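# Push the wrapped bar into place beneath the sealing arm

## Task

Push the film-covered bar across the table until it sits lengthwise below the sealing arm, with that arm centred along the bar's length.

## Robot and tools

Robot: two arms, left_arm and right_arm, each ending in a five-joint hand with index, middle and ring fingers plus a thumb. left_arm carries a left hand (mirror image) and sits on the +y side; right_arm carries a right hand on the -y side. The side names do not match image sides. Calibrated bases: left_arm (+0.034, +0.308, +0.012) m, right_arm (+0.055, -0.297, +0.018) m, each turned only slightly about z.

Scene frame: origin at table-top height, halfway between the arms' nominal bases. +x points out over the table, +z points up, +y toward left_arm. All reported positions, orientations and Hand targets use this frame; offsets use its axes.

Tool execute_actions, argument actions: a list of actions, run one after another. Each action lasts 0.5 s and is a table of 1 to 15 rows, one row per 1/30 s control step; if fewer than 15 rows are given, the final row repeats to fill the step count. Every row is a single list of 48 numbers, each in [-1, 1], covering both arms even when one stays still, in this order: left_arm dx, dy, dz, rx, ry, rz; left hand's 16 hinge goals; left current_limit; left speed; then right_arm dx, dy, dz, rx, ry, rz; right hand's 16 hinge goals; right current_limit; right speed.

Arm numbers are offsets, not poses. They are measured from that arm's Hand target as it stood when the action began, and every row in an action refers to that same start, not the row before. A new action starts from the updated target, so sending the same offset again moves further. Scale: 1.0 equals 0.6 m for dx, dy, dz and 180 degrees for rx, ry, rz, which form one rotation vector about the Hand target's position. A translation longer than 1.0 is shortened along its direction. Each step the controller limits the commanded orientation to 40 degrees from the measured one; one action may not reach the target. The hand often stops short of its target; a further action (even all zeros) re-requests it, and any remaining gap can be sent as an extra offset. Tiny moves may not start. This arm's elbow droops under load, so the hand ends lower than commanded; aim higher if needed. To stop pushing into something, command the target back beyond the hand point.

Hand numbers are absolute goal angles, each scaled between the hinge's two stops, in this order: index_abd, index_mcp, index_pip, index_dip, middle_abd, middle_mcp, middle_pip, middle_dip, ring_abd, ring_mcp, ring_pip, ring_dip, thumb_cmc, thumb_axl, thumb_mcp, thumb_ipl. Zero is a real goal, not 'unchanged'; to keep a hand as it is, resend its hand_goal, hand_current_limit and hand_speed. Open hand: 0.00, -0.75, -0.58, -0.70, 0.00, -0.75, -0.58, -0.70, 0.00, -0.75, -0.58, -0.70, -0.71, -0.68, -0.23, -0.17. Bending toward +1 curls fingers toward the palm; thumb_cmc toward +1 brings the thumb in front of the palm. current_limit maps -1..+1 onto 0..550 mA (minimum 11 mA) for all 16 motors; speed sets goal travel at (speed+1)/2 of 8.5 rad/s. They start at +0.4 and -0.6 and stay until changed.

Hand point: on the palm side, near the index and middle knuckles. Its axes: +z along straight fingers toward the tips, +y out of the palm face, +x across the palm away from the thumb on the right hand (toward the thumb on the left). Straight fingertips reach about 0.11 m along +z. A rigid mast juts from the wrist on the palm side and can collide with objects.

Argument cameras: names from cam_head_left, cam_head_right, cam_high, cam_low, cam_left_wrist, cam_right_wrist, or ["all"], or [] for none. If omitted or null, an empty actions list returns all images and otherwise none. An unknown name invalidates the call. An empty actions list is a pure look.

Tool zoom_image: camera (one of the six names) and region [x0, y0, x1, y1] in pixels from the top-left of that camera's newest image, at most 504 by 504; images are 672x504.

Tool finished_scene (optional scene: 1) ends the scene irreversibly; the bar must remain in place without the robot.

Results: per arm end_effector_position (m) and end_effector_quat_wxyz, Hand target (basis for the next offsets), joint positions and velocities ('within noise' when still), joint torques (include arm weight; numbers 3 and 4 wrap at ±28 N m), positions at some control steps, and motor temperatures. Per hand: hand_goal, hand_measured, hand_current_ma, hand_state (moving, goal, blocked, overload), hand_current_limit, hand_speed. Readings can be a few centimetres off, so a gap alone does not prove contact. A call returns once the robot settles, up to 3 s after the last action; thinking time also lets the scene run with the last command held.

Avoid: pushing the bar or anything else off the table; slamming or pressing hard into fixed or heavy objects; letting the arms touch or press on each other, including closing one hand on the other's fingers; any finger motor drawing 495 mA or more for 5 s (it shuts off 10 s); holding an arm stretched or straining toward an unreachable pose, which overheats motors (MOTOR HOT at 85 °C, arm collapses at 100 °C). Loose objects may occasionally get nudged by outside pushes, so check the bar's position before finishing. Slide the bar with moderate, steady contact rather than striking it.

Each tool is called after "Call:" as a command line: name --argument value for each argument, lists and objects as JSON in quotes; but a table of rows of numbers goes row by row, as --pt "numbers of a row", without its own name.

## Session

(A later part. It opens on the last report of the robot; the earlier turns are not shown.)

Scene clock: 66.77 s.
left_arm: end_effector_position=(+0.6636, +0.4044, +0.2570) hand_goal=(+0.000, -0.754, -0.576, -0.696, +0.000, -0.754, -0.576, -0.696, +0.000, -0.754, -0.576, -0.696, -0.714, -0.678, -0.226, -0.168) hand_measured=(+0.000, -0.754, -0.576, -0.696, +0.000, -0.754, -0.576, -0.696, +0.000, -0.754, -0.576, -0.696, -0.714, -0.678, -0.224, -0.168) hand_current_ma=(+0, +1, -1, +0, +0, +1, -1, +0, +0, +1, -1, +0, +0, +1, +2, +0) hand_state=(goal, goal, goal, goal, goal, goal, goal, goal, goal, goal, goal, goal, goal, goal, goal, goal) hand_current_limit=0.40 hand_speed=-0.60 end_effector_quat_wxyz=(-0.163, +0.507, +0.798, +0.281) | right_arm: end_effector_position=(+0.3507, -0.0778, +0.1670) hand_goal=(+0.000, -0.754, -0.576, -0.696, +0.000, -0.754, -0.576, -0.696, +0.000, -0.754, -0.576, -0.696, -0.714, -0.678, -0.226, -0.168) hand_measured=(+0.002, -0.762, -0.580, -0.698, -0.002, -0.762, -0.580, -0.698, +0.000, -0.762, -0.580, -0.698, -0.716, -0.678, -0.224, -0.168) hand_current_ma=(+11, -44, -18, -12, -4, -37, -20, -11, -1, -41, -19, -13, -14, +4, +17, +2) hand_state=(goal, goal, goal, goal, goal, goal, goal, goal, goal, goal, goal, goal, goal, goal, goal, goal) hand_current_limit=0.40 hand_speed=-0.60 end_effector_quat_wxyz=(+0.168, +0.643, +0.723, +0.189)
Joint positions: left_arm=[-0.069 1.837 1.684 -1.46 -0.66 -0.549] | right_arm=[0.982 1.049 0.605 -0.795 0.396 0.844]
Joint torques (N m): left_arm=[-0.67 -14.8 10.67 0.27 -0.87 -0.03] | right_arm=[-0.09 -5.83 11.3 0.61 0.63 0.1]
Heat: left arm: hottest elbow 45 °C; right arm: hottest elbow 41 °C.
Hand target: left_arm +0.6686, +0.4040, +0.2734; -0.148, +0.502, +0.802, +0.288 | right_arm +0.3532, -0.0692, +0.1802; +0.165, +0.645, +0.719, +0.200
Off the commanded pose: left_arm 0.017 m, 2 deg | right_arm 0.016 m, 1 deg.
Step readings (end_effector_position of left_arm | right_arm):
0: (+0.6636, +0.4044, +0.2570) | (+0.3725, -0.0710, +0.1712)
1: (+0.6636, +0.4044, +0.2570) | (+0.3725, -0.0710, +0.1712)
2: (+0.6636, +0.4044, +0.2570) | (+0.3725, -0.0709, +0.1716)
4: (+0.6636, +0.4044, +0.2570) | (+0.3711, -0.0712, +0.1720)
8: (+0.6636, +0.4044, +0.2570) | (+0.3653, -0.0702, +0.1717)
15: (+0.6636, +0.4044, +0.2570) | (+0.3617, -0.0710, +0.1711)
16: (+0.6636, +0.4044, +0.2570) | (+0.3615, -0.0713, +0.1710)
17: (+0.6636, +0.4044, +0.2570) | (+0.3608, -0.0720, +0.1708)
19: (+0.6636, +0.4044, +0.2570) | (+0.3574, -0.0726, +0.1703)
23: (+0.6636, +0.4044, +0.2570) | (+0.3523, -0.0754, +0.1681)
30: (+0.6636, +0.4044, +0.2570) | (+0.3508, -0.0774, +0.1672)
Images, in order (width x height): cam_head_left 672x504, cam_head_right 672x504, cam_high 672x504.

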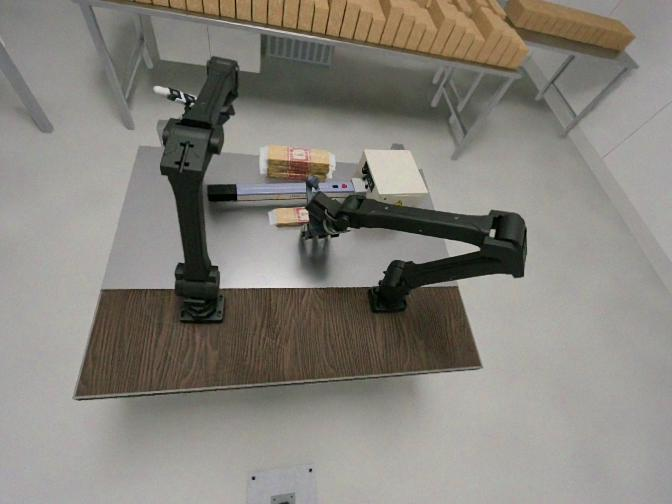

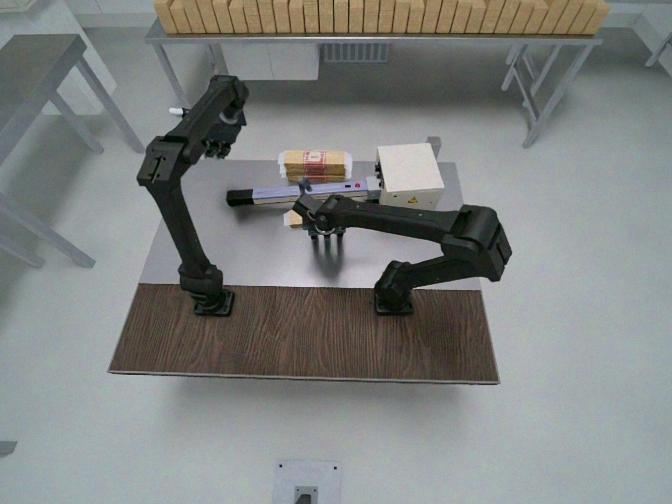

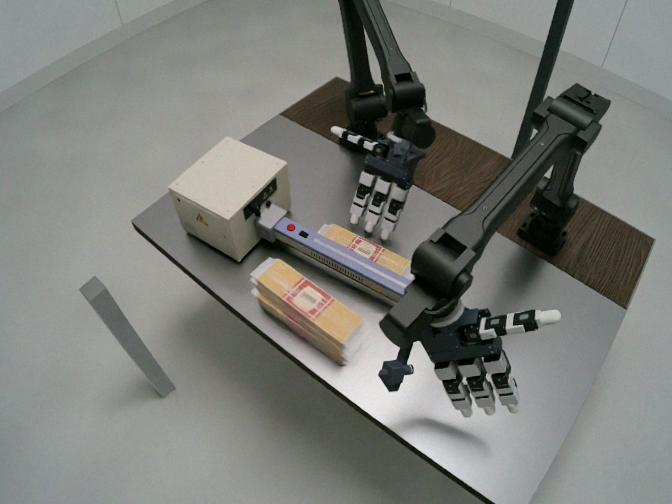

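Call:
execute_actions --actions '[[[0,0,0,0,0,0,0,-0.754,-0.576,-0.696,0,-0.754,-0.576,-0.696,0,-0.754,-0.576,-0.696,-0.714,-0.678,-0.226,-0.168,0.4,-0.6,0.005,0.025,-0.006,0,0,0,0,-0.754,-0.576,-0.696,0,-0.754,-0.576,-0.696,0,-0.754,-0.576,-0.696,-0.714,-0.678,-0.226,-0.168,0.4,-0.6]],[[0,0,0,0,0,0,0,-0.754,-0.576,-0.696,0,-0.754,-0.576,-0.696,0,-0.754,-0.576,-0.696,-0.714,-0.678,-0.226,-0.168,0.4,-0.6,0.025,0.0,-0.006,0,0,0,0,-0.754,-0.576,-0.696,0,-0.754,-0.576,-0.696,0,-0.754,-0.576,-0.696,-0.714,-0.678,-0.226,-0.168,0.4,-0.6]],[[0,0,0,0,0,0,0,-0.754,-0.576,-0.696,0,-0.754,-0.576,-0.696,0,-0.754,-0.576,-0.696,-0.714,-0.678,-0.226,-0.168,0.4,-0.6,0.025,0.0,0,0,0,0,0,-0.754,-0.576,-0.696,0,-0.754,-0.576,-0.696,0,-0.754,-0.576,-0.696,-0.714,-0.678,-0.226,-0.168,0.4,-0.6]]]' --cameras '["cam_high"]'

Call:
zoom_image --camera "cam_high" --region '[300, 160, 440, 300]'

Scene clock: 75.13 s.
left_arm: end_effector_position=(+0.6636, +0.4044, +0.2570) hand_goal=(+0.000, -0.754, -0.576, -0.696, +0.000, -0.754, -0.576, -0.696, +0.000, -0.754, -0.576, -0.696, -0.714, -0.678, -0.226, -0.168) hand_measured=(+0.000, -0.754, -0.576, -0.696, +0.000, -0.754, -0.576, -0.696, +0.000, -0.754, -0.576, -0.696, -0.714, -0.678, -0.224, -0.168) hand_current_ma=(+0, +1, -1, +0, +0, +1, -1, +0, +0, +1, -1, +0, +0, +1, +2, +0) hand_state=(goal, goal, goal, goal, goal, goal, goal, goal, goal, goal, goal, goal, goal, goal, goal, goal) hand_current_limit=0.40 hand_speed=-0.60 end_effector_quat_wxyz=(-0.163, +0.507, +0.798, +0.281) | right_arm: end_effector_position=(+0.3735, -0.0697, +0.1580) hand_goal=(+0.000, -0.754, -0.576, -0.696, +0.000, -0.754, -0.576, -0.696, +0.000, -0.754, -0.576, -0.696, -0.714, -0.678, -0.226, -0.168) hand_measured=(+0.002, -0.762, -0.580, -0.698, -0.002, -0.762, -0.580, -0.698, -0.004, -0.762, -0.580, -0.698, -0.716, -0.678, -0.224, -0.168) hand_current_ma=(+10, -41, -18, -12, -4, -35, -19, -11, -13, -34, -14, -11, -14, +4, +17, +2) hand_state=(goal, goal, goal, goal, goal, goal, goal, goal, goal, goal, goal, goal, goal, goal, goal, goal) hand_current_limit=0.40 hand_speed=-0.60 end_effector_quat_wxyz=(+0.168, +0.646, +0.722, +0.181)
Joint positions: left_arm=[-0.069 1.837 1.684 -1.46 -0.66 -0.549] | right_arm=[0.929 1.132 0.637 -0.742 0.38 0.799]
Joint torques (N m): left_arm=[-0.85 -14.62 10.69 0.29 -0.87 -0.03] | right_arm=[-1.49 -6.07 12.21 1.73 0.29 -0.15]
Heat: left arm: hottest elbow 46 °C; right arm: hottest elbow 42 °C.
Hand target: left_arm +0.6686, +0.4040, +0.2734; -0.148, +0.502, +0.802, +0.288 | right_arm +0.3863, -0.0542, +0.1731; +0.165, +0.645, +0.719, +0.200
Off the commanded pose: left_arm 0.017 m, 2 deg | right_arm 0.025 m, 2 deg.
Step readings (end_effector_position of left_arm | right_arm):
0: (+0.6636, +0.4044, +0.2570) | (+0.3507, -0.0778, +0.1670)
1: (+0.6636, +0.4044, +0.2570) | (+0.3507, -0.0779, +0.1670)
2: (+0.6636, +0.4044, +0.2570) | (+0.3506, -0.0779, +0.1671)
4: (+0.6636, +0.4044, +0.2570) | (+0.3499, -0.0765, +0.1663)
8: (+0.6636, +0.4044, +0.2570) | (+0.3481, -0.0719, +0.1606)
15: (+0.6636, +0.4044, +0.2570) | (+0.3483, -0.0707, +0.1592)
16: (+0.6636, +0.4044, +0.2570) | (+0.3484, -0.0706, +0.1594)
17: (+0.6636, +0.4044, +0.2570) | (+0.3486, -0.0703, +0.1596)
19: (+0.6636, +0.4044, +0.2570) | (+0.3502, -0.0696, +0.1593)
23: (+0.6636, +0.4044, +0.2570) | (+0.3564, -0.0706, +0.1580)
30: (+0.6636, +0.4044, +0.2570) | (+0.3587, -0.0694, +0.1583)
31: (+0.6636, +0.4044, +0.2570) | (+0.3588, -0.0693, +0.1581)
32: (+0.6636, +0.4044, +0.2570) | (+0.3594, -0.0690, +0.1577)
34: (+0.6636, +0.4044, +0.2570) | (+0.3623, -0.0687, +0.1586)
38: (+0.6636, +0.4044, +0.2570) | (+0.3710, -0.0706, +0.1588)
45: (+0.6636, +0.4044, +0.2570) | (+0.3734, -0.0700, +0.1580)
Images, in order (width x height): cam_high 672x504.

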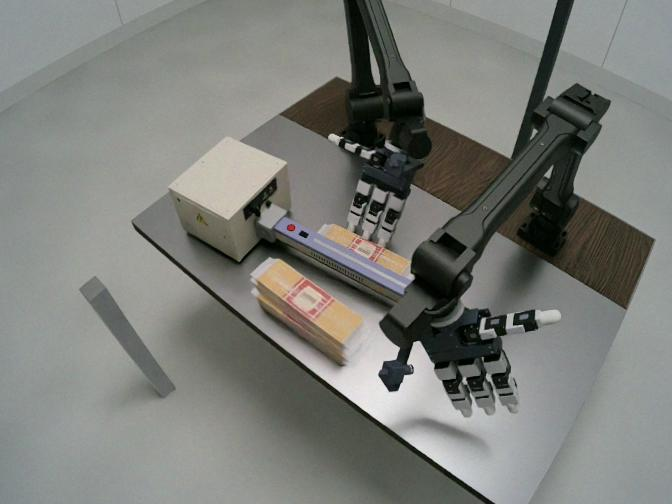

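Scaled by 3.600 from the camera's 672x504 image, which has a finer 960x720 frame.

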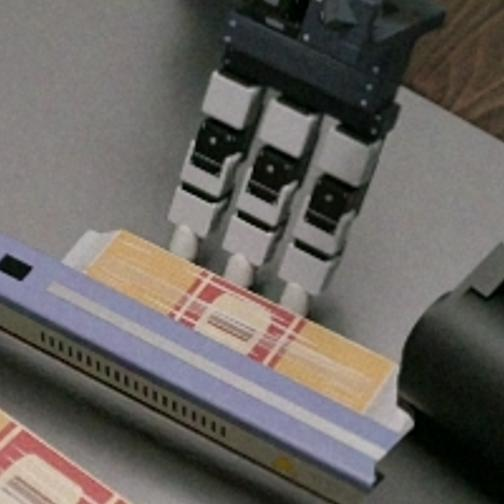

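Call:
execute_actions --actions '[[[0,0,0,0,0,0,0,-0.754,-0.576,-0.696,0,-0.754,-0.576,-0.696,0,-0.754,-0.576,-0.696,-0.714,-0.678,-0.226,-0.168,0.4,-0.6,0.025,0.0,0.003,0,0,0.005,0,-0.754,-0.576,-0.696,0,-0.754,-0.576,-0.696,0,-0.754,-0.576,-0.696,-0.714,-0.678,-0.226,-0.168,0.4,-0.6]],[[0,0,0,0,0,0,0,-0.754,-0.576,-0.696,0,-0.754,-0.576,-0.696,0,-0.754,-0.576,-0.696,-0.714,-0.678,-0.226,-0.168,0.4,-0.6,0.03,0.0,0.002,0,0,0.005,0,-0.754,-0.576,-0.696,0,-0.754,-0.576,-0.696,0,-0.754,-0.576,-0.696,-0.714,-0.678,-0.226,-0.168,0.4,-0.6]],[[0,0,0,0,0,0,0,-0.754,-0.576,-0.696,0,-0.754,-0.576,-0.696,0,-0.754,-0.576,-0.696,-0.714,-0.678,-0.226,-0.168,0.4,-0.6,0.025,0.0,0.002,0,0,0.004,0,-0.754,-0.576,-0.696,0,-0.754,-0.576,-0.696,0,-0.754,-0.576,-0.696,-0.714,-0.678,-0.226,-0.168,0.4,-0.6]]]' --cameras '["cam_high","cam_head_left","cam_head_right"]'

Call:
zoom_image --camera "cam_high" --region '[280, 180, 420, 320]'

Call:
zoom_image --camera "cam_head_left" --region '[190, 150, 370, 270]'

Scene clock: 79.63 s.
left_arm: end_effector_position=(+0.6636, +0.4044, +0.2570) hand_goal=(+0.000, -0.754, -0.576, -0.696, +0.000, -0.754, -0.576, -0.696, +0.000, -0.754, -0.576, -0.696, -0.714, -0.678, -0.226, -0.168) hand_measured=(+0.000, -0.754, -0.576, -0.696, +0.000, -0.754, -0.576, -0.696, +0.000, -0.754, -0.576, -0.696, -0.714, -0.678, -0.224, -0.168) hand_current_ma=(+0, +1, -1, +0, +0, +1, -1, +0, +0, +1, -1, +0, +0, +1, +2, +0) hand_state=(goal, goal, goal, goal, goal, goal, goal, goal, goal, goal, goal, goal, goal, goal, goal, goal) hand_current_limit=0.40 hand_speed=-0.60 end_effector_quat_wxyz=(-0.163, +0.507, +0.798, +0.281) | right_arm: end_effector_position=(+0.4174, -0.0690, +0.1591) hand_goal=(+0.000, -0.754, -0.576, -0.696, +0.000, -0.754, -0.576, -0.696, +0.000, -0.754, -0.576, -0.696, -0.714, -0.678, -0.226, -0.168) hand_measured=(+0.002, -0.762, -0.580, -0.698, +0.000, -0.762, -0.580, -0.698, +0.000, -0.762, -0.580, -0.698, -0.716, -0.678, -0.224, -0.168) hand_current_ma=(+5, -42, -18, -12, -4, -37, -19, -11, -4, -42, -15, -10, -14, +4, +17, +2) hand_state=(goal, goal, goal, goal, goal, goal, goal, goal, goal, goal, goal, goal, goal, goal, goal, goal) hand_current_limit=0.40 hand_speed=-0.60 end_effector_quat_wxyz=(+0.160, +0.631, +0.737, +0.181)
Joint positions: left_arm=[-0.069 1.837 1.684 -1.46 -0.66 -0.549] | right_arm=[0.795 1.188 0.683 -0.68 0.307 0.626]
Joint torques (N m): left_arm=[-0.67 -14.74 10.71 0.23 -0.87 -0.03] | right_arm=[-1.9 -7.36 12.68 1.89 0.25 -0.11]
Heat: left arm: hottest elbow 46 °C; right arm: hottest elbow 43 °C.
Hand target: left_arm +0.6686, +0.4040, +0.2734; -0.148, +0.502, +0.802, +0.288 | right_arm +0.4343, -0.0543, +0.1773; +0.161, +0.629, +0.733, +0.204
Off the commanded pose: left_arm 0.017 m, 2 deg | right_arm 0.029 m, 3 deg.
Step readings (end_effector_position of left_arm | right_arm):
0: (+0.6636, +0.4044, +0.2570) | (+0.3735, -0.0697, +0.1580)
1: (+0.6636, +0.4044, +0.2570) | (+0.3735, -0.0696, +0.1580)
2: (+0.6636, +0.4044, +0.2570) | (+0.3740, -0.0696, +0.1576)
4: (+0.6636, +0.4044, +0.2570) | (+0.3766, -0.0691, +0.1580)
8: (+0.6636, +0.4044, +0.2570) | (+0.3838, -0.0706, +0.1588)
15: (+0.6636, +0.4044, +0.2570) | (+0.3863, -0.0700, +0.1582)
16: (+0.6636, +0.4044, +0.2570) | (+0.3863, -0.0698, +0.1582)
17: (+0.6636, +0.4044, +0.2570) | (+0.3870, -0.0695, +0.1581)
19: (+0.6636, +0.4044, +0.2570) | (+0.3901, -0.0695, +0.1584)
23: (+0.6636, +0.4044, +0.2570) | (+0.3998, -0.0713, +0.1588)
30: (+0.6636, +0.4044, +0.2570) | (+0.4035, -0.0699, +0.1587)
31: (+0.6636, +0.4044, +0.2570) | (+0.4037, -0.0698, +0.1586)
32: (+0.6636, +0.4044, +0.2570) | (+0.4043, -0.0694, +0.1586)
34: (+0.6636, +0.4044, +0.2570) | (+0.4068, -0.0689, +0.1584)
38: (+0.6636, +0.4044, +0.2570) | (+0.4143, -0.0700, +0.1589)
45: (+0.6636, +0.4044, +0.2570) | (+0.4174, -0.0693, +0.1591)
Images, in order (width x height): cam_head_left 672x504, cam_head_right 672x504, cam_high 672x504.

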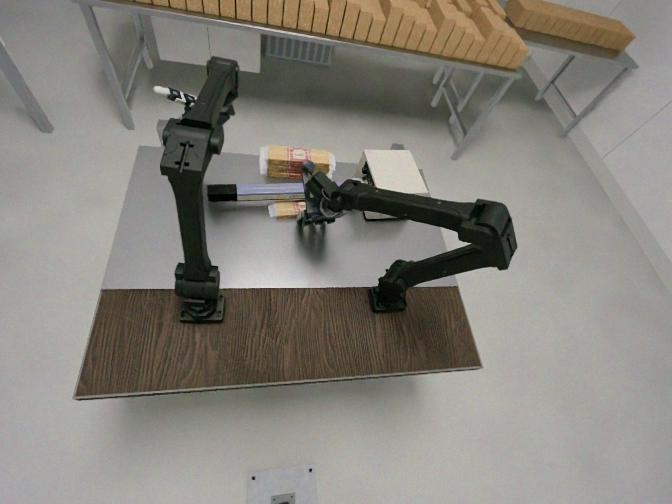

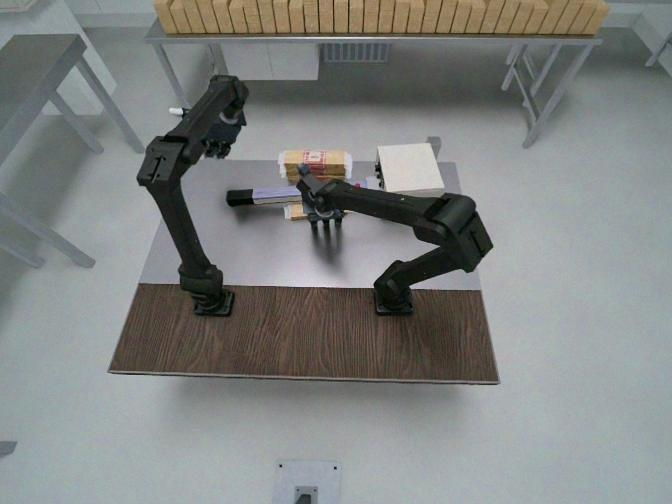

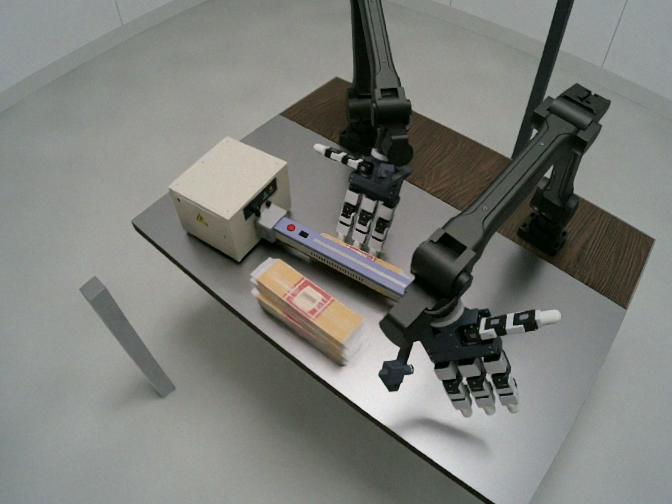

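Scaled by 3.600 from the camera's 672x504 image, which has a finer 960x720 frame.

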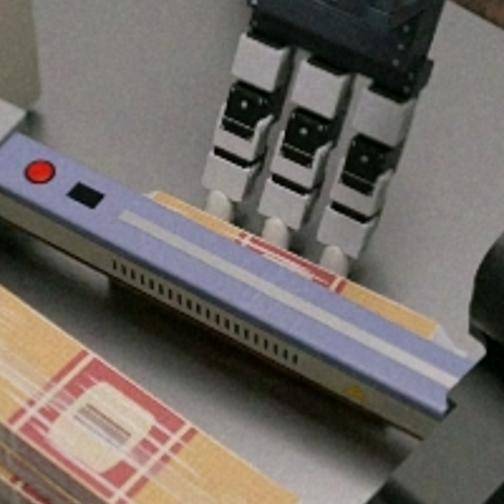

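Scaled by 2.800 from the camera's 672x504 image, which has a finer 960x720 frame.

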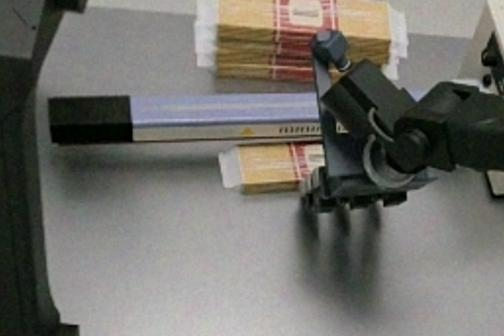

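Call:
execute_actions --actions '[[[0,0,0,0,0,0,0,-0.754,-0.576,-0.696,0,-0.754,-0.576,-0.696,0,-0.754,-0.576,-0.696,-0.714,-0.678,-0.226,-0.168,0.4,-0.6,0.025,0.0,0.002,0,0,0.006,0,-0.754,-0.576,-0.696,0,-0.754,-0.576,-0.696,0,-0.754,-0.576,-0.696,-0.714,-0.678,-0.226,-0.168,0.4,-0.6]],[[0,0,0,0,0,0,0,-0.754,-0.576,-0.696,0,-0.754,-0.576,-0.696,0,-0.754,-0.576,-0.696,-0.714,-0.678,-0.226,-0.168,0.4,-0.6,0.02,0.0,0.002,0,0,0.006,0,-0.754,-0.576,-0.696,0,-0.754,-0.576,-0.696,0,-0.754,-0.576,-0.696,-0.714,-0.678,-0.226,-0.168,0.4,-0.6]]]' --cameras '["cam_high","cam_head_left","cam_head_right"]'

Call:
zoom_image --camera "cam_high" --region '[280, 180, 420, 320]'

Call:
zoom_image --camera "cam_head_left" --region '[190, 150, 370, 270]'

Scene clock: 83.47 s.
left_arm: end_effector_position=(+0.6636, +0.4044, +0.2570) hand_goal=(+0.000, -0.754, -0.576, -0.696, +0.000, -0.754, -0.576, -0.696, +0.000, -0.754, -0.576, -0.696, -0.714, -0.678, -0.226, -0.168) hand_measured=(+0.000, -0.754, -0.576, -0.696, +0.000, -0.754, -0.576, -0.696, +0.000, -0.754, -0.576, -0.696, -0.714, -0.678, -0.224, -0.168) hand_current_ma=(+0, +1, -1, +0, +0, +1, -1, +0, +0, +1, -1, +0, +0, +1, +2, +0) hand_state=(goal, goal, goal, goal, goal, goal, goal, goal, goal, goal, goal, goal, goal, goal, goal, goal) hand_current_limit=0.40 hand_speed=-0.60 end_effector_quat_wxyz=(-0.163, +0.507, +0.798, +0.281) | right_arm: end_effector_position=(+0.4430, -0.0679, +0.1609) hand_goal=(+0.000, -0.754, -0.576, -0.696, +0.000, -0.754, -0.576, -0.696, +0.000, -0.754, -0.576, -0.696, -0.714, -0.678, -0.226, -0.168) hand_measured=(+0.000, -0.762, -0.580, -0.698, +0.000, -0.762, -0.580, -0.698, +0.000, -0.764, -0.580, -0.698, -0.716, -0.678, -0.224, -0.168) hand_current_ma=(+3, -42, -18, -12, -4, -38, -19, -11, -3, -45, -16, -10, -14, +4, +17, +2) hand_state=(goal, goal, goal, goal, goal, goal, goal, goal, goal, goal, goal, goal, goal, goal, goal, goal) hand_current_limit=0.40 hand_speed=-0.60 end_effector_quat_wxyz=(+0.154, +0.618, +0.749, +0.184)
Joint positions: left_arm=[-0.069 1.837 1.684 -1.46 -0.66 -0.549] | right_arm=[0.723 1.222 0.716 -0.65 0.259 0.522]
Joint torques (N m): left_arm=[-0.62 -15.03 10.69 0.27 -0.87 -0.03] | right_arm=[-1.38 -7.41 12.63 2 0.2 -0.15]
Heat: left arm: hottest elbow 46 °C; right arm: hottest elbow 44 °C.
Hand target: left_arm +0.6686, +0.4040, +0.2734; -0.148, +0.502, +0.802, +0.288 | right_arm +0.4613, -0.0542, +0.1798; +0.157, +0.615, +0.745, +0.207
Off the commanded pose: left_arm 0.017 m, 2 deg | right_arm 0.030 m, 3 deg.
Step readings (end_effector_position of left_arm | right_arm):
0: (+0.6636, +0.4044, +0.2570) | (+0.4174, -0.0689, +0.1590)
1: (+0.6636, +0.4044, +0.2570) | (+0.4174, -0.0687, +0.1589)
2: (+0.6636, +0.4044, +0.2570) | (+0.4178, -0.0682, +0.1589)
4: (+0.6636, +0.4044, +0.2570) | (+0.4206, -0.0682, +0.1587)
8: (+0.6636, +0.4044, +0.2570) | (+0.4286, -0.0699, +0.1597)
15: (+0.6636, +0.4044, +0.2570) | (+0.4319, -0.0690, +0.1602)
16: (+0.6636, +0.4044, +0.2570) | (+0.4320, -0.0688, +0.1603)
17: (+0.6636, +0.4044, +0.2570) | (+0.4323, -0.0684, +0.1599)
19: (+0.6636, +0.4044, +0.2570) | (+0.4343, -0.0678, +0.1596)
23: (+0.6636, +0.4044, +0.2570) | (+0.4405, -0.0690, +0.1603)
30: (+0.6636, +0.4044, +0.2570) | (+0.4430, -0.0682, +0.1609)
Images, in order (width x height): cam_head_left 672x504, cam_head_right 672x504, cam_high 672x504.

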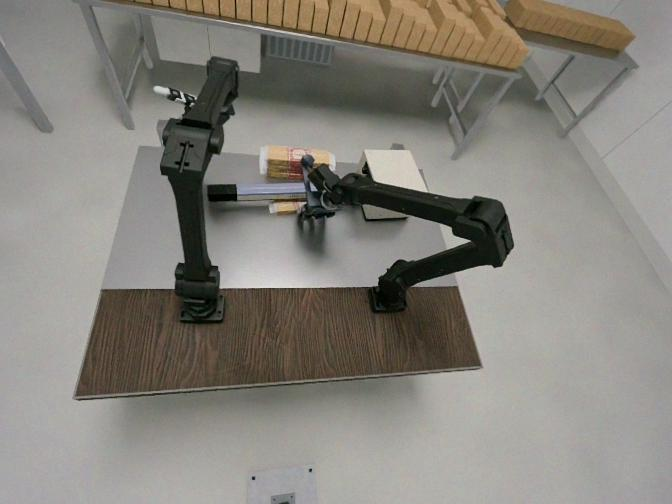

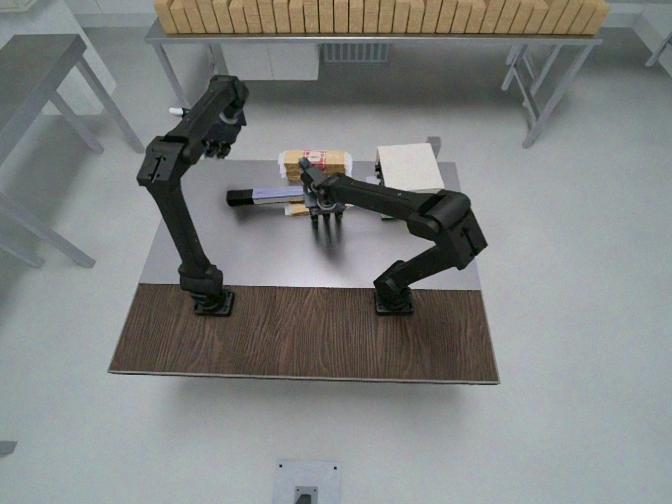

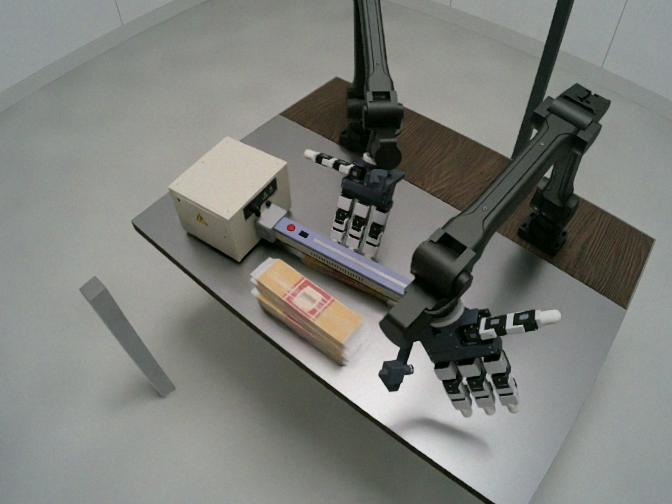

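Scaled by 3.600 from the camera's 672x504 image, which has a finer 960x720 frame.

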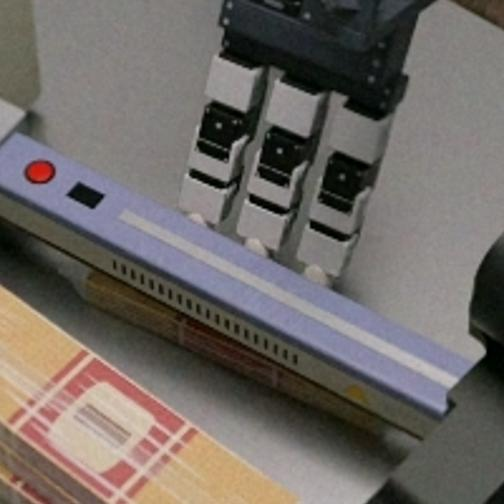

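Scaled by 2.800 from the camera's 672x504 image, which has a finer 960x720 frame.

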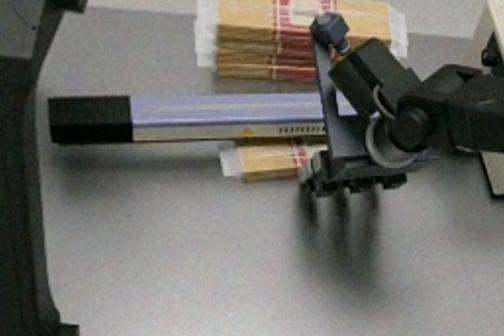

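Call:
zoom_image --camera "cam_high" --region '[280, 220, 350, 290]'

Call:
zoom_image --camera "cam_high" --region '[335, 245, 415, 325]'

Call:
zoom_image --camera "cam_head_left" --region '[240, 170, 330, 240]'

Call:
zoom_image --camera "cam_head_right" --region '[250, 170, 390, 240]'

Scaled by 7.200 from the camera's 672x504 image, which has a finer 960x720 frame.

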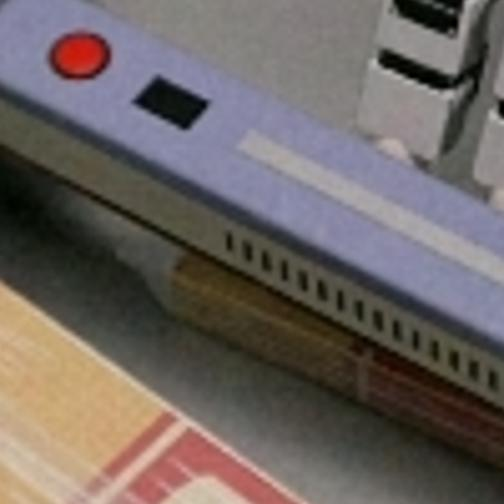

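Scaled by 6.300 from the camera's 672x504 image, which has a finer 960x720 frame.

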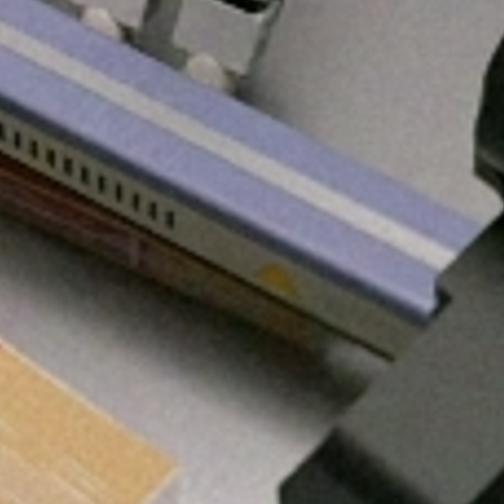

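Scaled by 5.600 from the camera's 672x504 image, which has a finer 960x720 frame.

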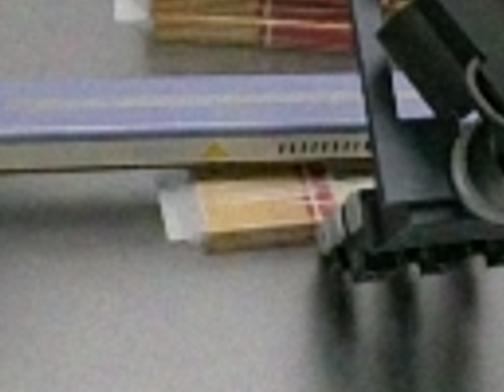

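Scaled by 3.600 from the camera's 672x504 image, which has a finer 960x720 frame.

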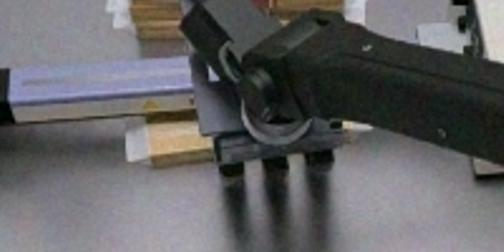

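Call:
execute_actions --actions '[[[0,0,0,0,0,0,0,-0.754,-0.576,-0.696,0,-0.754,-0.576,-0.696,0,-0.754,-0.576,-0.696,-0.714,-0.678,-0.226,-0.168,0.4,-0.6,0.004,0.0,0,0,0,-0.013,0,-0.754,-0.576,-0.696,0,-0.754,-0.576,-0.696,0,-0.754,-0.576,-0.696,-0.714,-0.678,-0.226,-0.168,0.4,-0.6]],[[0,0,0,0,0,0,0,-0.754,-0.576,-0.696,0,-0.754,-0.576,-0.696,0,-0.754,-0.576,-0.696,-0.714,-0.678,-0.226,-0.168,0.4,-0.6,0.008,0.0,0,0,0,-0.013,0,-0.754,-0.576,-0.696,0,-0.754,-0.576,-0.696,0,-0.754,-0.576,-0.696,-0.714,-0.678,-0.226,-0.168,0.4,-0.6]]]' --cameras '["cam_high","cam_head_left"]'

Call:
zoom_image --camera "cam_high" --region '[280, 210, 410, 340]'

Call:
zoom_image --camera "cam_head_left" --region '[240, 170, 330, 240]'

Scene clock: 88.57 s.
left_arm: end_effector_position=(+0.6636, +0.4044, +0.2570) hand_goal=(+0.000, -0.754, -0.576, -0.696, +0.000, -0.754, -0.576, -0.696, +0.000, -0.754, -0.576, -0.696, -0.714, -0.678, -0.226, -0.168) hand_measured=(+0.000, -0.754, -0.576, -0.696, +0.000, -0.754, -0.576, -0.696, +0.000, -0.754, -0.576, -0.696, -0.714, -0.678, -0.224, -0.168) hand_current_ma=(+0, +1, -1, +0, +0, +1, -1, +0, +0, +1, -1, +0, +0, +1, +2, +0) hand_state=(goal, goal, goal, goal, goal, goal, goal, goal, goal, goal, goal, goal, goal, goal, goal, goal) hand_current_limit=0.40 hand_speed=-0.60 end_effector_quat_wxyz=(-0.163, +0.507, +0.798, +0.281) | right_arm: end_effector_position=(+0.4557, -0.0675, +0.1628) hand_goal=(+0.000, -0.754, -0.576, -0.696, +0.000, -0.754, -0.576, -0.696, +0.000, -0.754, -0.576, -0.696, -0.714, -0.678, -0.226, -0.168) hand_measured=(+0.000, -0.762, -0.580, -0.698, +0.000, -0.762, -0.580, -0.698, +0.000, -0.766, -0.580, -0.698, -0.716, -0.678, -0.224, -0.168) hand_current_ma=(+3, -42, -18, -12, -3, -37, -19, -11, +1, -58, -22, -10, -14, +4, +17, +2) hand_state=(goal, goal, goal, goal, goal, goal, goal, goal, goal, goal, goal, goal, goal, goal, goal, goal) hand_current_limit=0.40 hand_speed=-0.60 end_effector_quat_wxyz=(+0.164, +0.642, +0.727, +0.183)
Joint positions: left_arm=[-0.069 1.837 1.684 -1.46 -0.66 -0.549] | right_arm=[0.723 1.268 0.754 -0.65 0.292 0.584]
Joint torques (N m): left_arm=[-0.79 -14.8 10.66 0.25 -0.87 -0.02] | right_arm=[-0.26 -8.35 12.6 1.26 0.57 0.1]
Heat: left arm: hottest elbow 46 °C; right arm: hottest elbow 44 °C.
Hand target: left_arm +0.6686, +0.4040, +0.2734; -0.148, +0.502, +0.802, +0.288 | right_arm +0.4685, -0.0543, +0.1796; +0.165, +0.645, +0.719, +0.200
Off the commanded pose: left_arm 0.017 m, 2 deg | right_arm 0.025 m, 2 deg.
Step readings (end_effector_position of left_arm | right_arm):
0: (+0.6636, +0.4044, +0.2570) | (+0.4430, -0.0679, +0.1608)
1: (+0.6636, +0.4044, +0.2570) | (+0.4430, -0.0679, +0.1608)
2: (+0.6636, +0.4044, +0.2570) | (+0.4433, -0.0678, +0.1609)
4: (+0.6636, +0.4044, +0.2570) | (+0.4447, -0.0676, +0.1611)
8: (+0.6636, +0.4044, +0.2570) | (+0.4480, -0.0666, +0.1615)
15: (+0.6636, +0.4044, +0.2570) | (+0.4487, -0.0668, +0.1614)
16: (+0.6636, +0.4044, +0.2570) | (+0.4488, -0.0669, +0.1616)
17: (+0.6636, +0.4044, +0.2570) | (+0.4492, -0.0672, +0.1617)
19: (+0.6636, +0.4044, +0.2570) | (+0.4510, -0.0677, +0.1623)
23: (+0.6636, +0.4044, +0.2570) | (+0.4548, -0.0669, +0.1627)
30: (+0.6636, +0.4044, +0.2570) | (+0.4558, -0.0672, +0.1628)
Images, in order (width x height): cam_head_left 672x504, cam_high 672x504.

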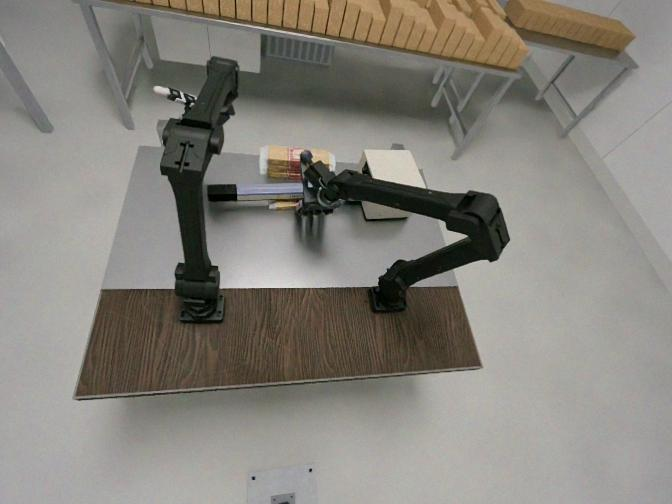

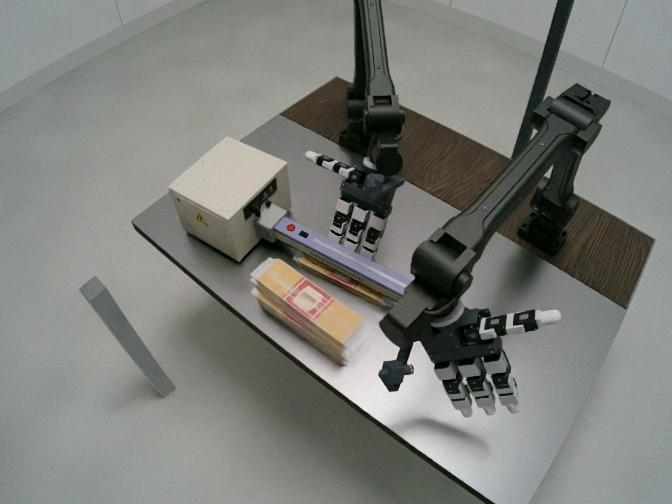

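Scaled by 3.877 from the camera's 672x504 image, which has a finer 960x720 frame.

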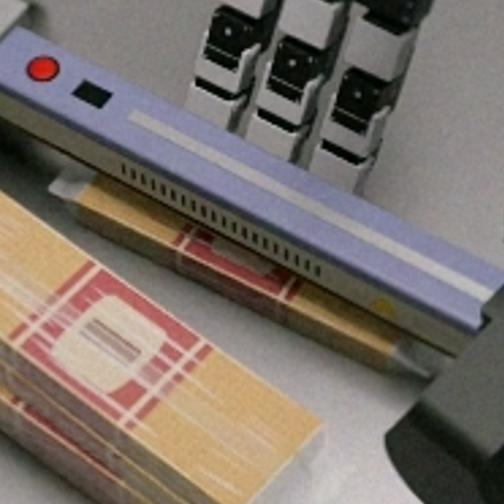

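Scaled by 5.600 from the camera's 672x504 image, which has a finer 960x720 frame.

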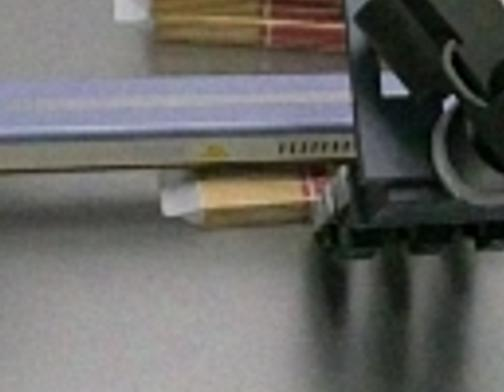

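Call:
zoom_image --camera "cam_high" --region '[280, 235, 340, 295]'

Call:
zoom_image --camera "cam_high" --region '[340, 260, 400, 320]'

Scaled by 8.400 from the camera's 672x504 image, which has a finer 960x720 frame.

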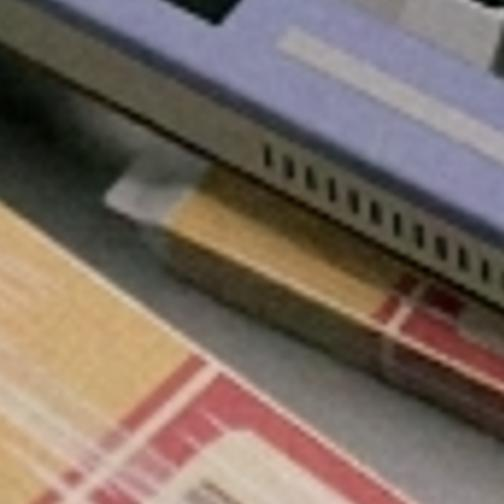

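Scaled by 8.400 from the camera's 672x504 image, which has a finer 960x720 frame.

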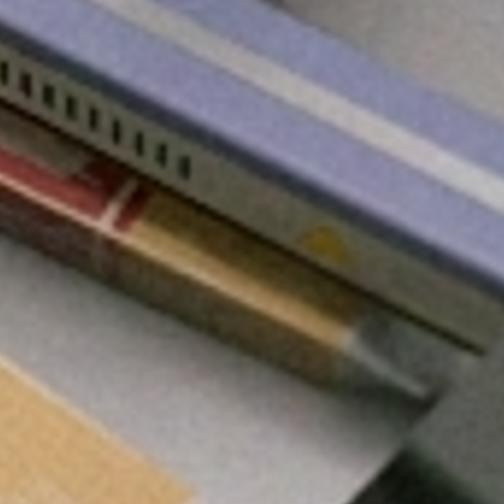

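Call:
execute_actions --actions '[[[0,0,0,0,0,0,0,-0.754,-0.576,-0.696,0,-0.754,-0.576,-0.696,0,-0.754,-0.576,-0.696,-0.714,-0.678,-0.226,-0.168,0.4,-0.6,-0.06,0.0,0.005,0,0,0,0,-0.754,-0.576,-0.696,0,-0.754,-0.576,-0.696,0,-0.754,-0.576,-0.696,-0.714,-0.678,-0.226,-0.168,0.4,-0.6]],[[0,0,0,0,0,0,0,-0.754,-0.576,-0.696,0,-0.754,-0.576,-0.696,0,-0.754,-0.576,-0.696,-0.714,-0.678,-0.226,-0.168,0.4,-0.6,-0.08,-0.02,0.03,0,0,0,0,-0.754,-0.576,-0.696,0,-0.754,-0.576,-0.696,0,-0.754,-0.576,-0.696,-0.714,-0.678,-0.226,-0.168,0.4,-0.6]],[[0,0,0,0,0,0,0,-0.754,-0.576,-0.696,0,-0.754,-0.576,-0.696,0,-0.754,-0.576,-0.696,-0.714,-0.678,-0.226,-0.168,0.4,-0.6,-0.1,-0.05,0.03,0,0,0,0,-0.754,-0.576,-0.696,0,-0.754,-0.576,-0.696,0,-0.754,-0.576,-0.696,-0.714,-0.678,-0.226,-0.168,0.4,-0.6]]]' --cameras '["cam_high","cam_head_left","cam_head_right","cam_low"]'

Call:
zoom_image --camera "cam_head_left" --region '[200, 160, 380, 250]'

Call:
zoom_image --camera "cam_head_right" --region '[220, 160, 400, 250]'

Call:
zoom_image --camera "cam_high" --region '[270, 200, 420, 320]'

Scene clock: 96.83 s.
left_arm: end_effector_position=(+0.6636, +0.4044, +0.2570) hand_goal=(+0.000, -0.754, -0.576, -0.696, +0.000, -0.754, -0.576, -0.696, +0.000, -0.754, -0.576, -0.696, -0.714, -0.678, -0.226, -0.168) hand_measured=(+0.000, -0.754, -0.576, -0.696, +0.000, -0.754, -0.576, -0.696, +0.000, -0.754, -0.576, -0.696, -0.714, -0.678, -0.224, -0.168) hand_current_ma=(+0, +1, -1, +0, +0, +1, -1, +0, +0, +1, -1, +0, +0, +1, +2, +0) hand_state=(goal, goal, goal, goal, goal, goal, goal, goal, goal, goal, goal, goal, goal, goal, goal, goal) hand_current_limit=0.40 hand_speed=-0.60 end_effector_quat_wxyz=(-0.163, +0.507, +0.798, +0.281) | right_arm: end_effector_position=(+0.3274, -0.0956, +0.2188) hand_goal=(+0.000, -0.754, -0.576, -0.696, +0.000, -0.754, -0.576, -0.696, +0.000, -0.754, -0.576, -0.696, -0.714, -0.678, -0.226, -0.168) hand_measured=(+0.000, -0.760, -0.580, -0.698, +0.000, -0.758, -0.580, -0.698, +0.000, -0.758, -0.580, -0.698, -0.718, -0.678, -0.224, -0.168) hand_current_ma=(+3, -25, -15, -12, -3, -20, -15, -11, +2, -23, -15, -10, -14, +4, +17, +2) hand_state=(goal, goal, goal, goal, goal, goal, goal, goal, goal, goal, goal, goal, goal, goal, goal, goal) hand_current_limit=0.40 hand_speed=-0.60 end_effector_quat_wxyz=(+0.165, +0.643, +0.719, +0.203)
Joint positions: left_arm=[-0.069 1.837 1.684 -1.46 -0.66 -0.549] | right_arm=[1.029 0.885 0.65 -0.994 0.413 0.891]
Joint torques (N m): left_arm=[-0.73 -14.68 10.67 0.25 -0.86 -0.03] | right_arm=[-0.09 -3.9 9.29 0.64 0.65 0.1]
Heat: left arm: hottest elbow 46 °C; right arm: hottest elbow 44 °C.
Hand target: left_arm +0.6686, +0.4040, +0.2734; -0.148, +0.502, +0.802, +0.288 | right_arm +0.3245, -0.0962, +0.2188; +0.165, +0.645, +0.719, +0.200
Off the commanded pose: left_arm 0.017 m, 2 deg | right_arm 0.003 m, 0 deg.
Step readings (end_effector_position of left_arm | right_arm):
0: (+0.6636, +0.4044, +0.2570) | (+0.4557, -0.0675, +0.1627)
1: (+0.6636, +0.4044, +0.2570) | (+0.4557, -0.0675, +0.1628)
2: (+0.6636, +0.4044, +0.2570) | (+0.4548, -0.0669, +0.1633)
4: (+0.6636, +0.4044, +0.2570) | (+0.4516, -0.0651, +0.1655)
8: (+0.6636, +0.4044, +0.2570) | (+0.4399, -0.0543, +0.1755)
15: (+0.6636, +0.4044, +0.2570) | (+0.4349, -0.0527, +0.1832)
16: (+0.6636, +0.4044, +0.2570) | (+0.4346, -0.0531, +0.1829)
17: (+0.6636, +0.4044, +0.2570) | (+0.4325, -0.0544, +0.1833)
19: (+0.6636, +0.4044, +0.2570) | (+0.4242, -0.0584, +0.1854)
23: (+0.6636, +0.4044, +0.2570) | (+0.3996, -0.0617, +0.1953)
30: (+0.6636, +0.4044, +0.2570) | (+0.3892, -0.0633, +0.2045)
31: (+0.6636, +0.4044, +0.2570) | (+0.3886, -0.0642, +0.2038)
32: (+0.6636, +0.4044, +0.2570) | (+0.3860, -0.0666, +0.2038)
34: (+0.6636, +0.4044, +0.2570) | (+0.3752, -0.0734, +0.2042)
38: (+0.6636, +0.4044, +0.2570) | (+0.3463, -0.0865, +0.2107)
45: (+0.6636, +0.4044, +0.2570) | (+0.3300, -0.0925, +0.2204)
Images, in order (width x height): cam_head_left 672x504, cam_head_right 672x504, cam_high 672x504, cam_low 672x504.

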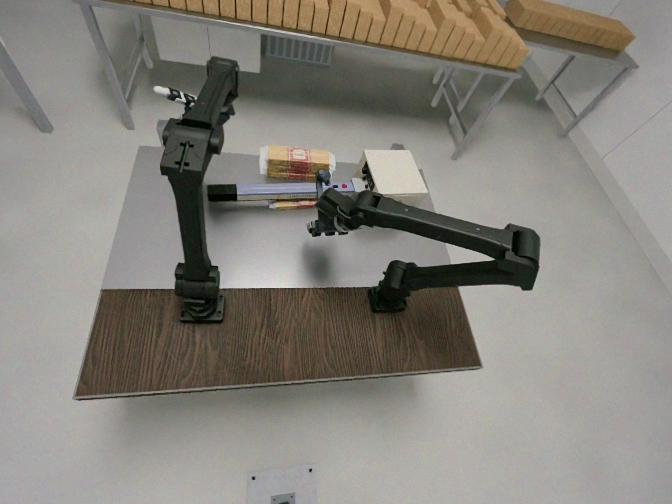

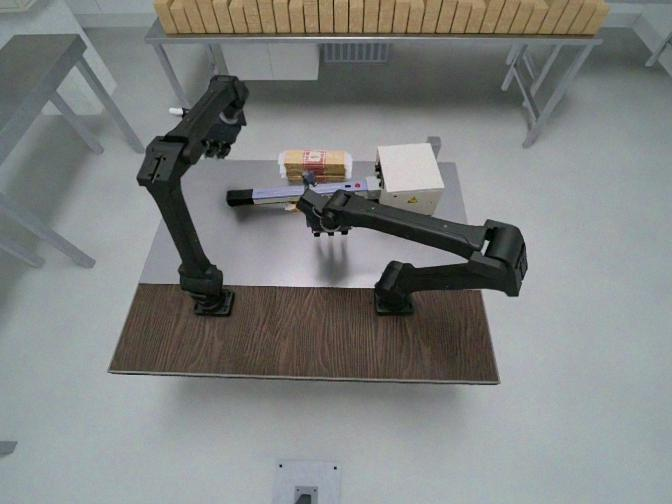

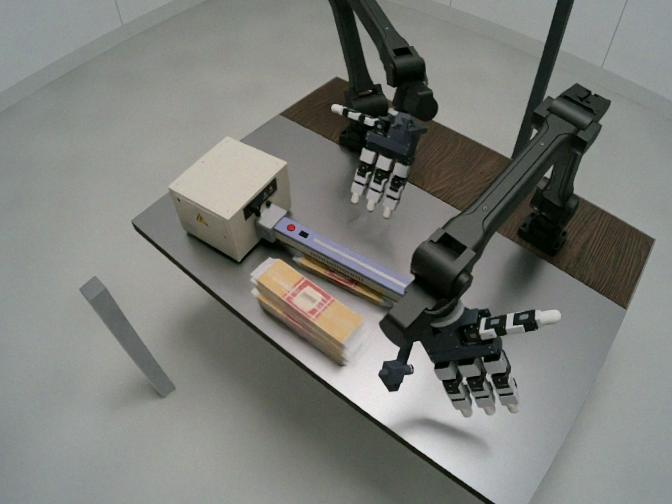

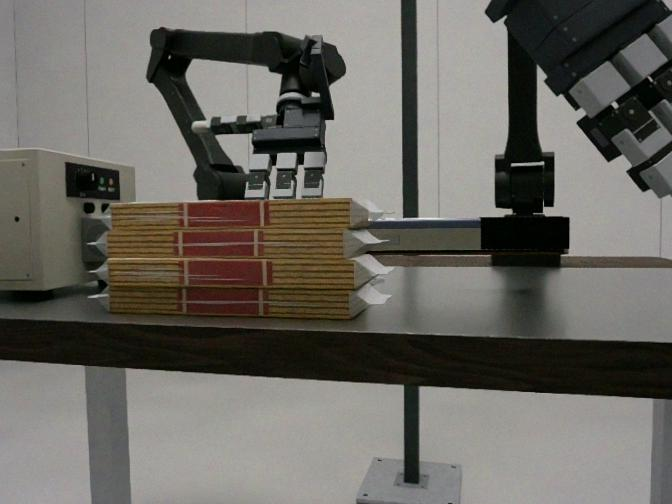

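Scaled by 2.800 from the camera's 672x504 image, which has a finer 960x720 frame.

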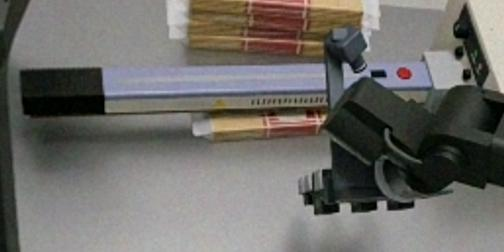

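Scaled by 2.800 from the camera's 672x504 image, which has a finer 960x720 frame.

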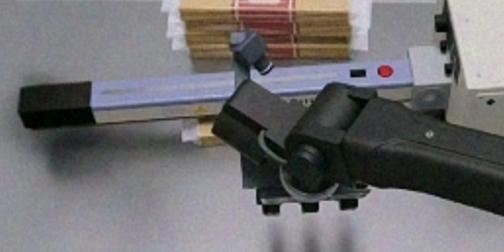

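Scaled by 3.360 from the camera's 672x504 image, which has a finer 960x720 frame.

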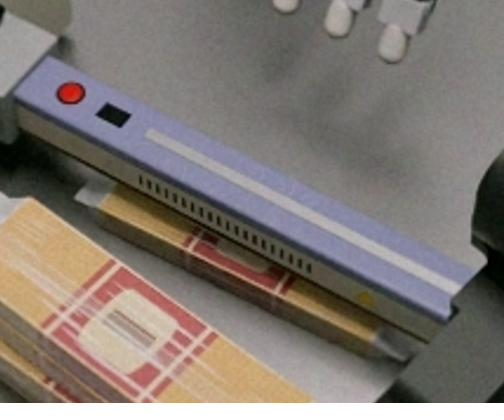

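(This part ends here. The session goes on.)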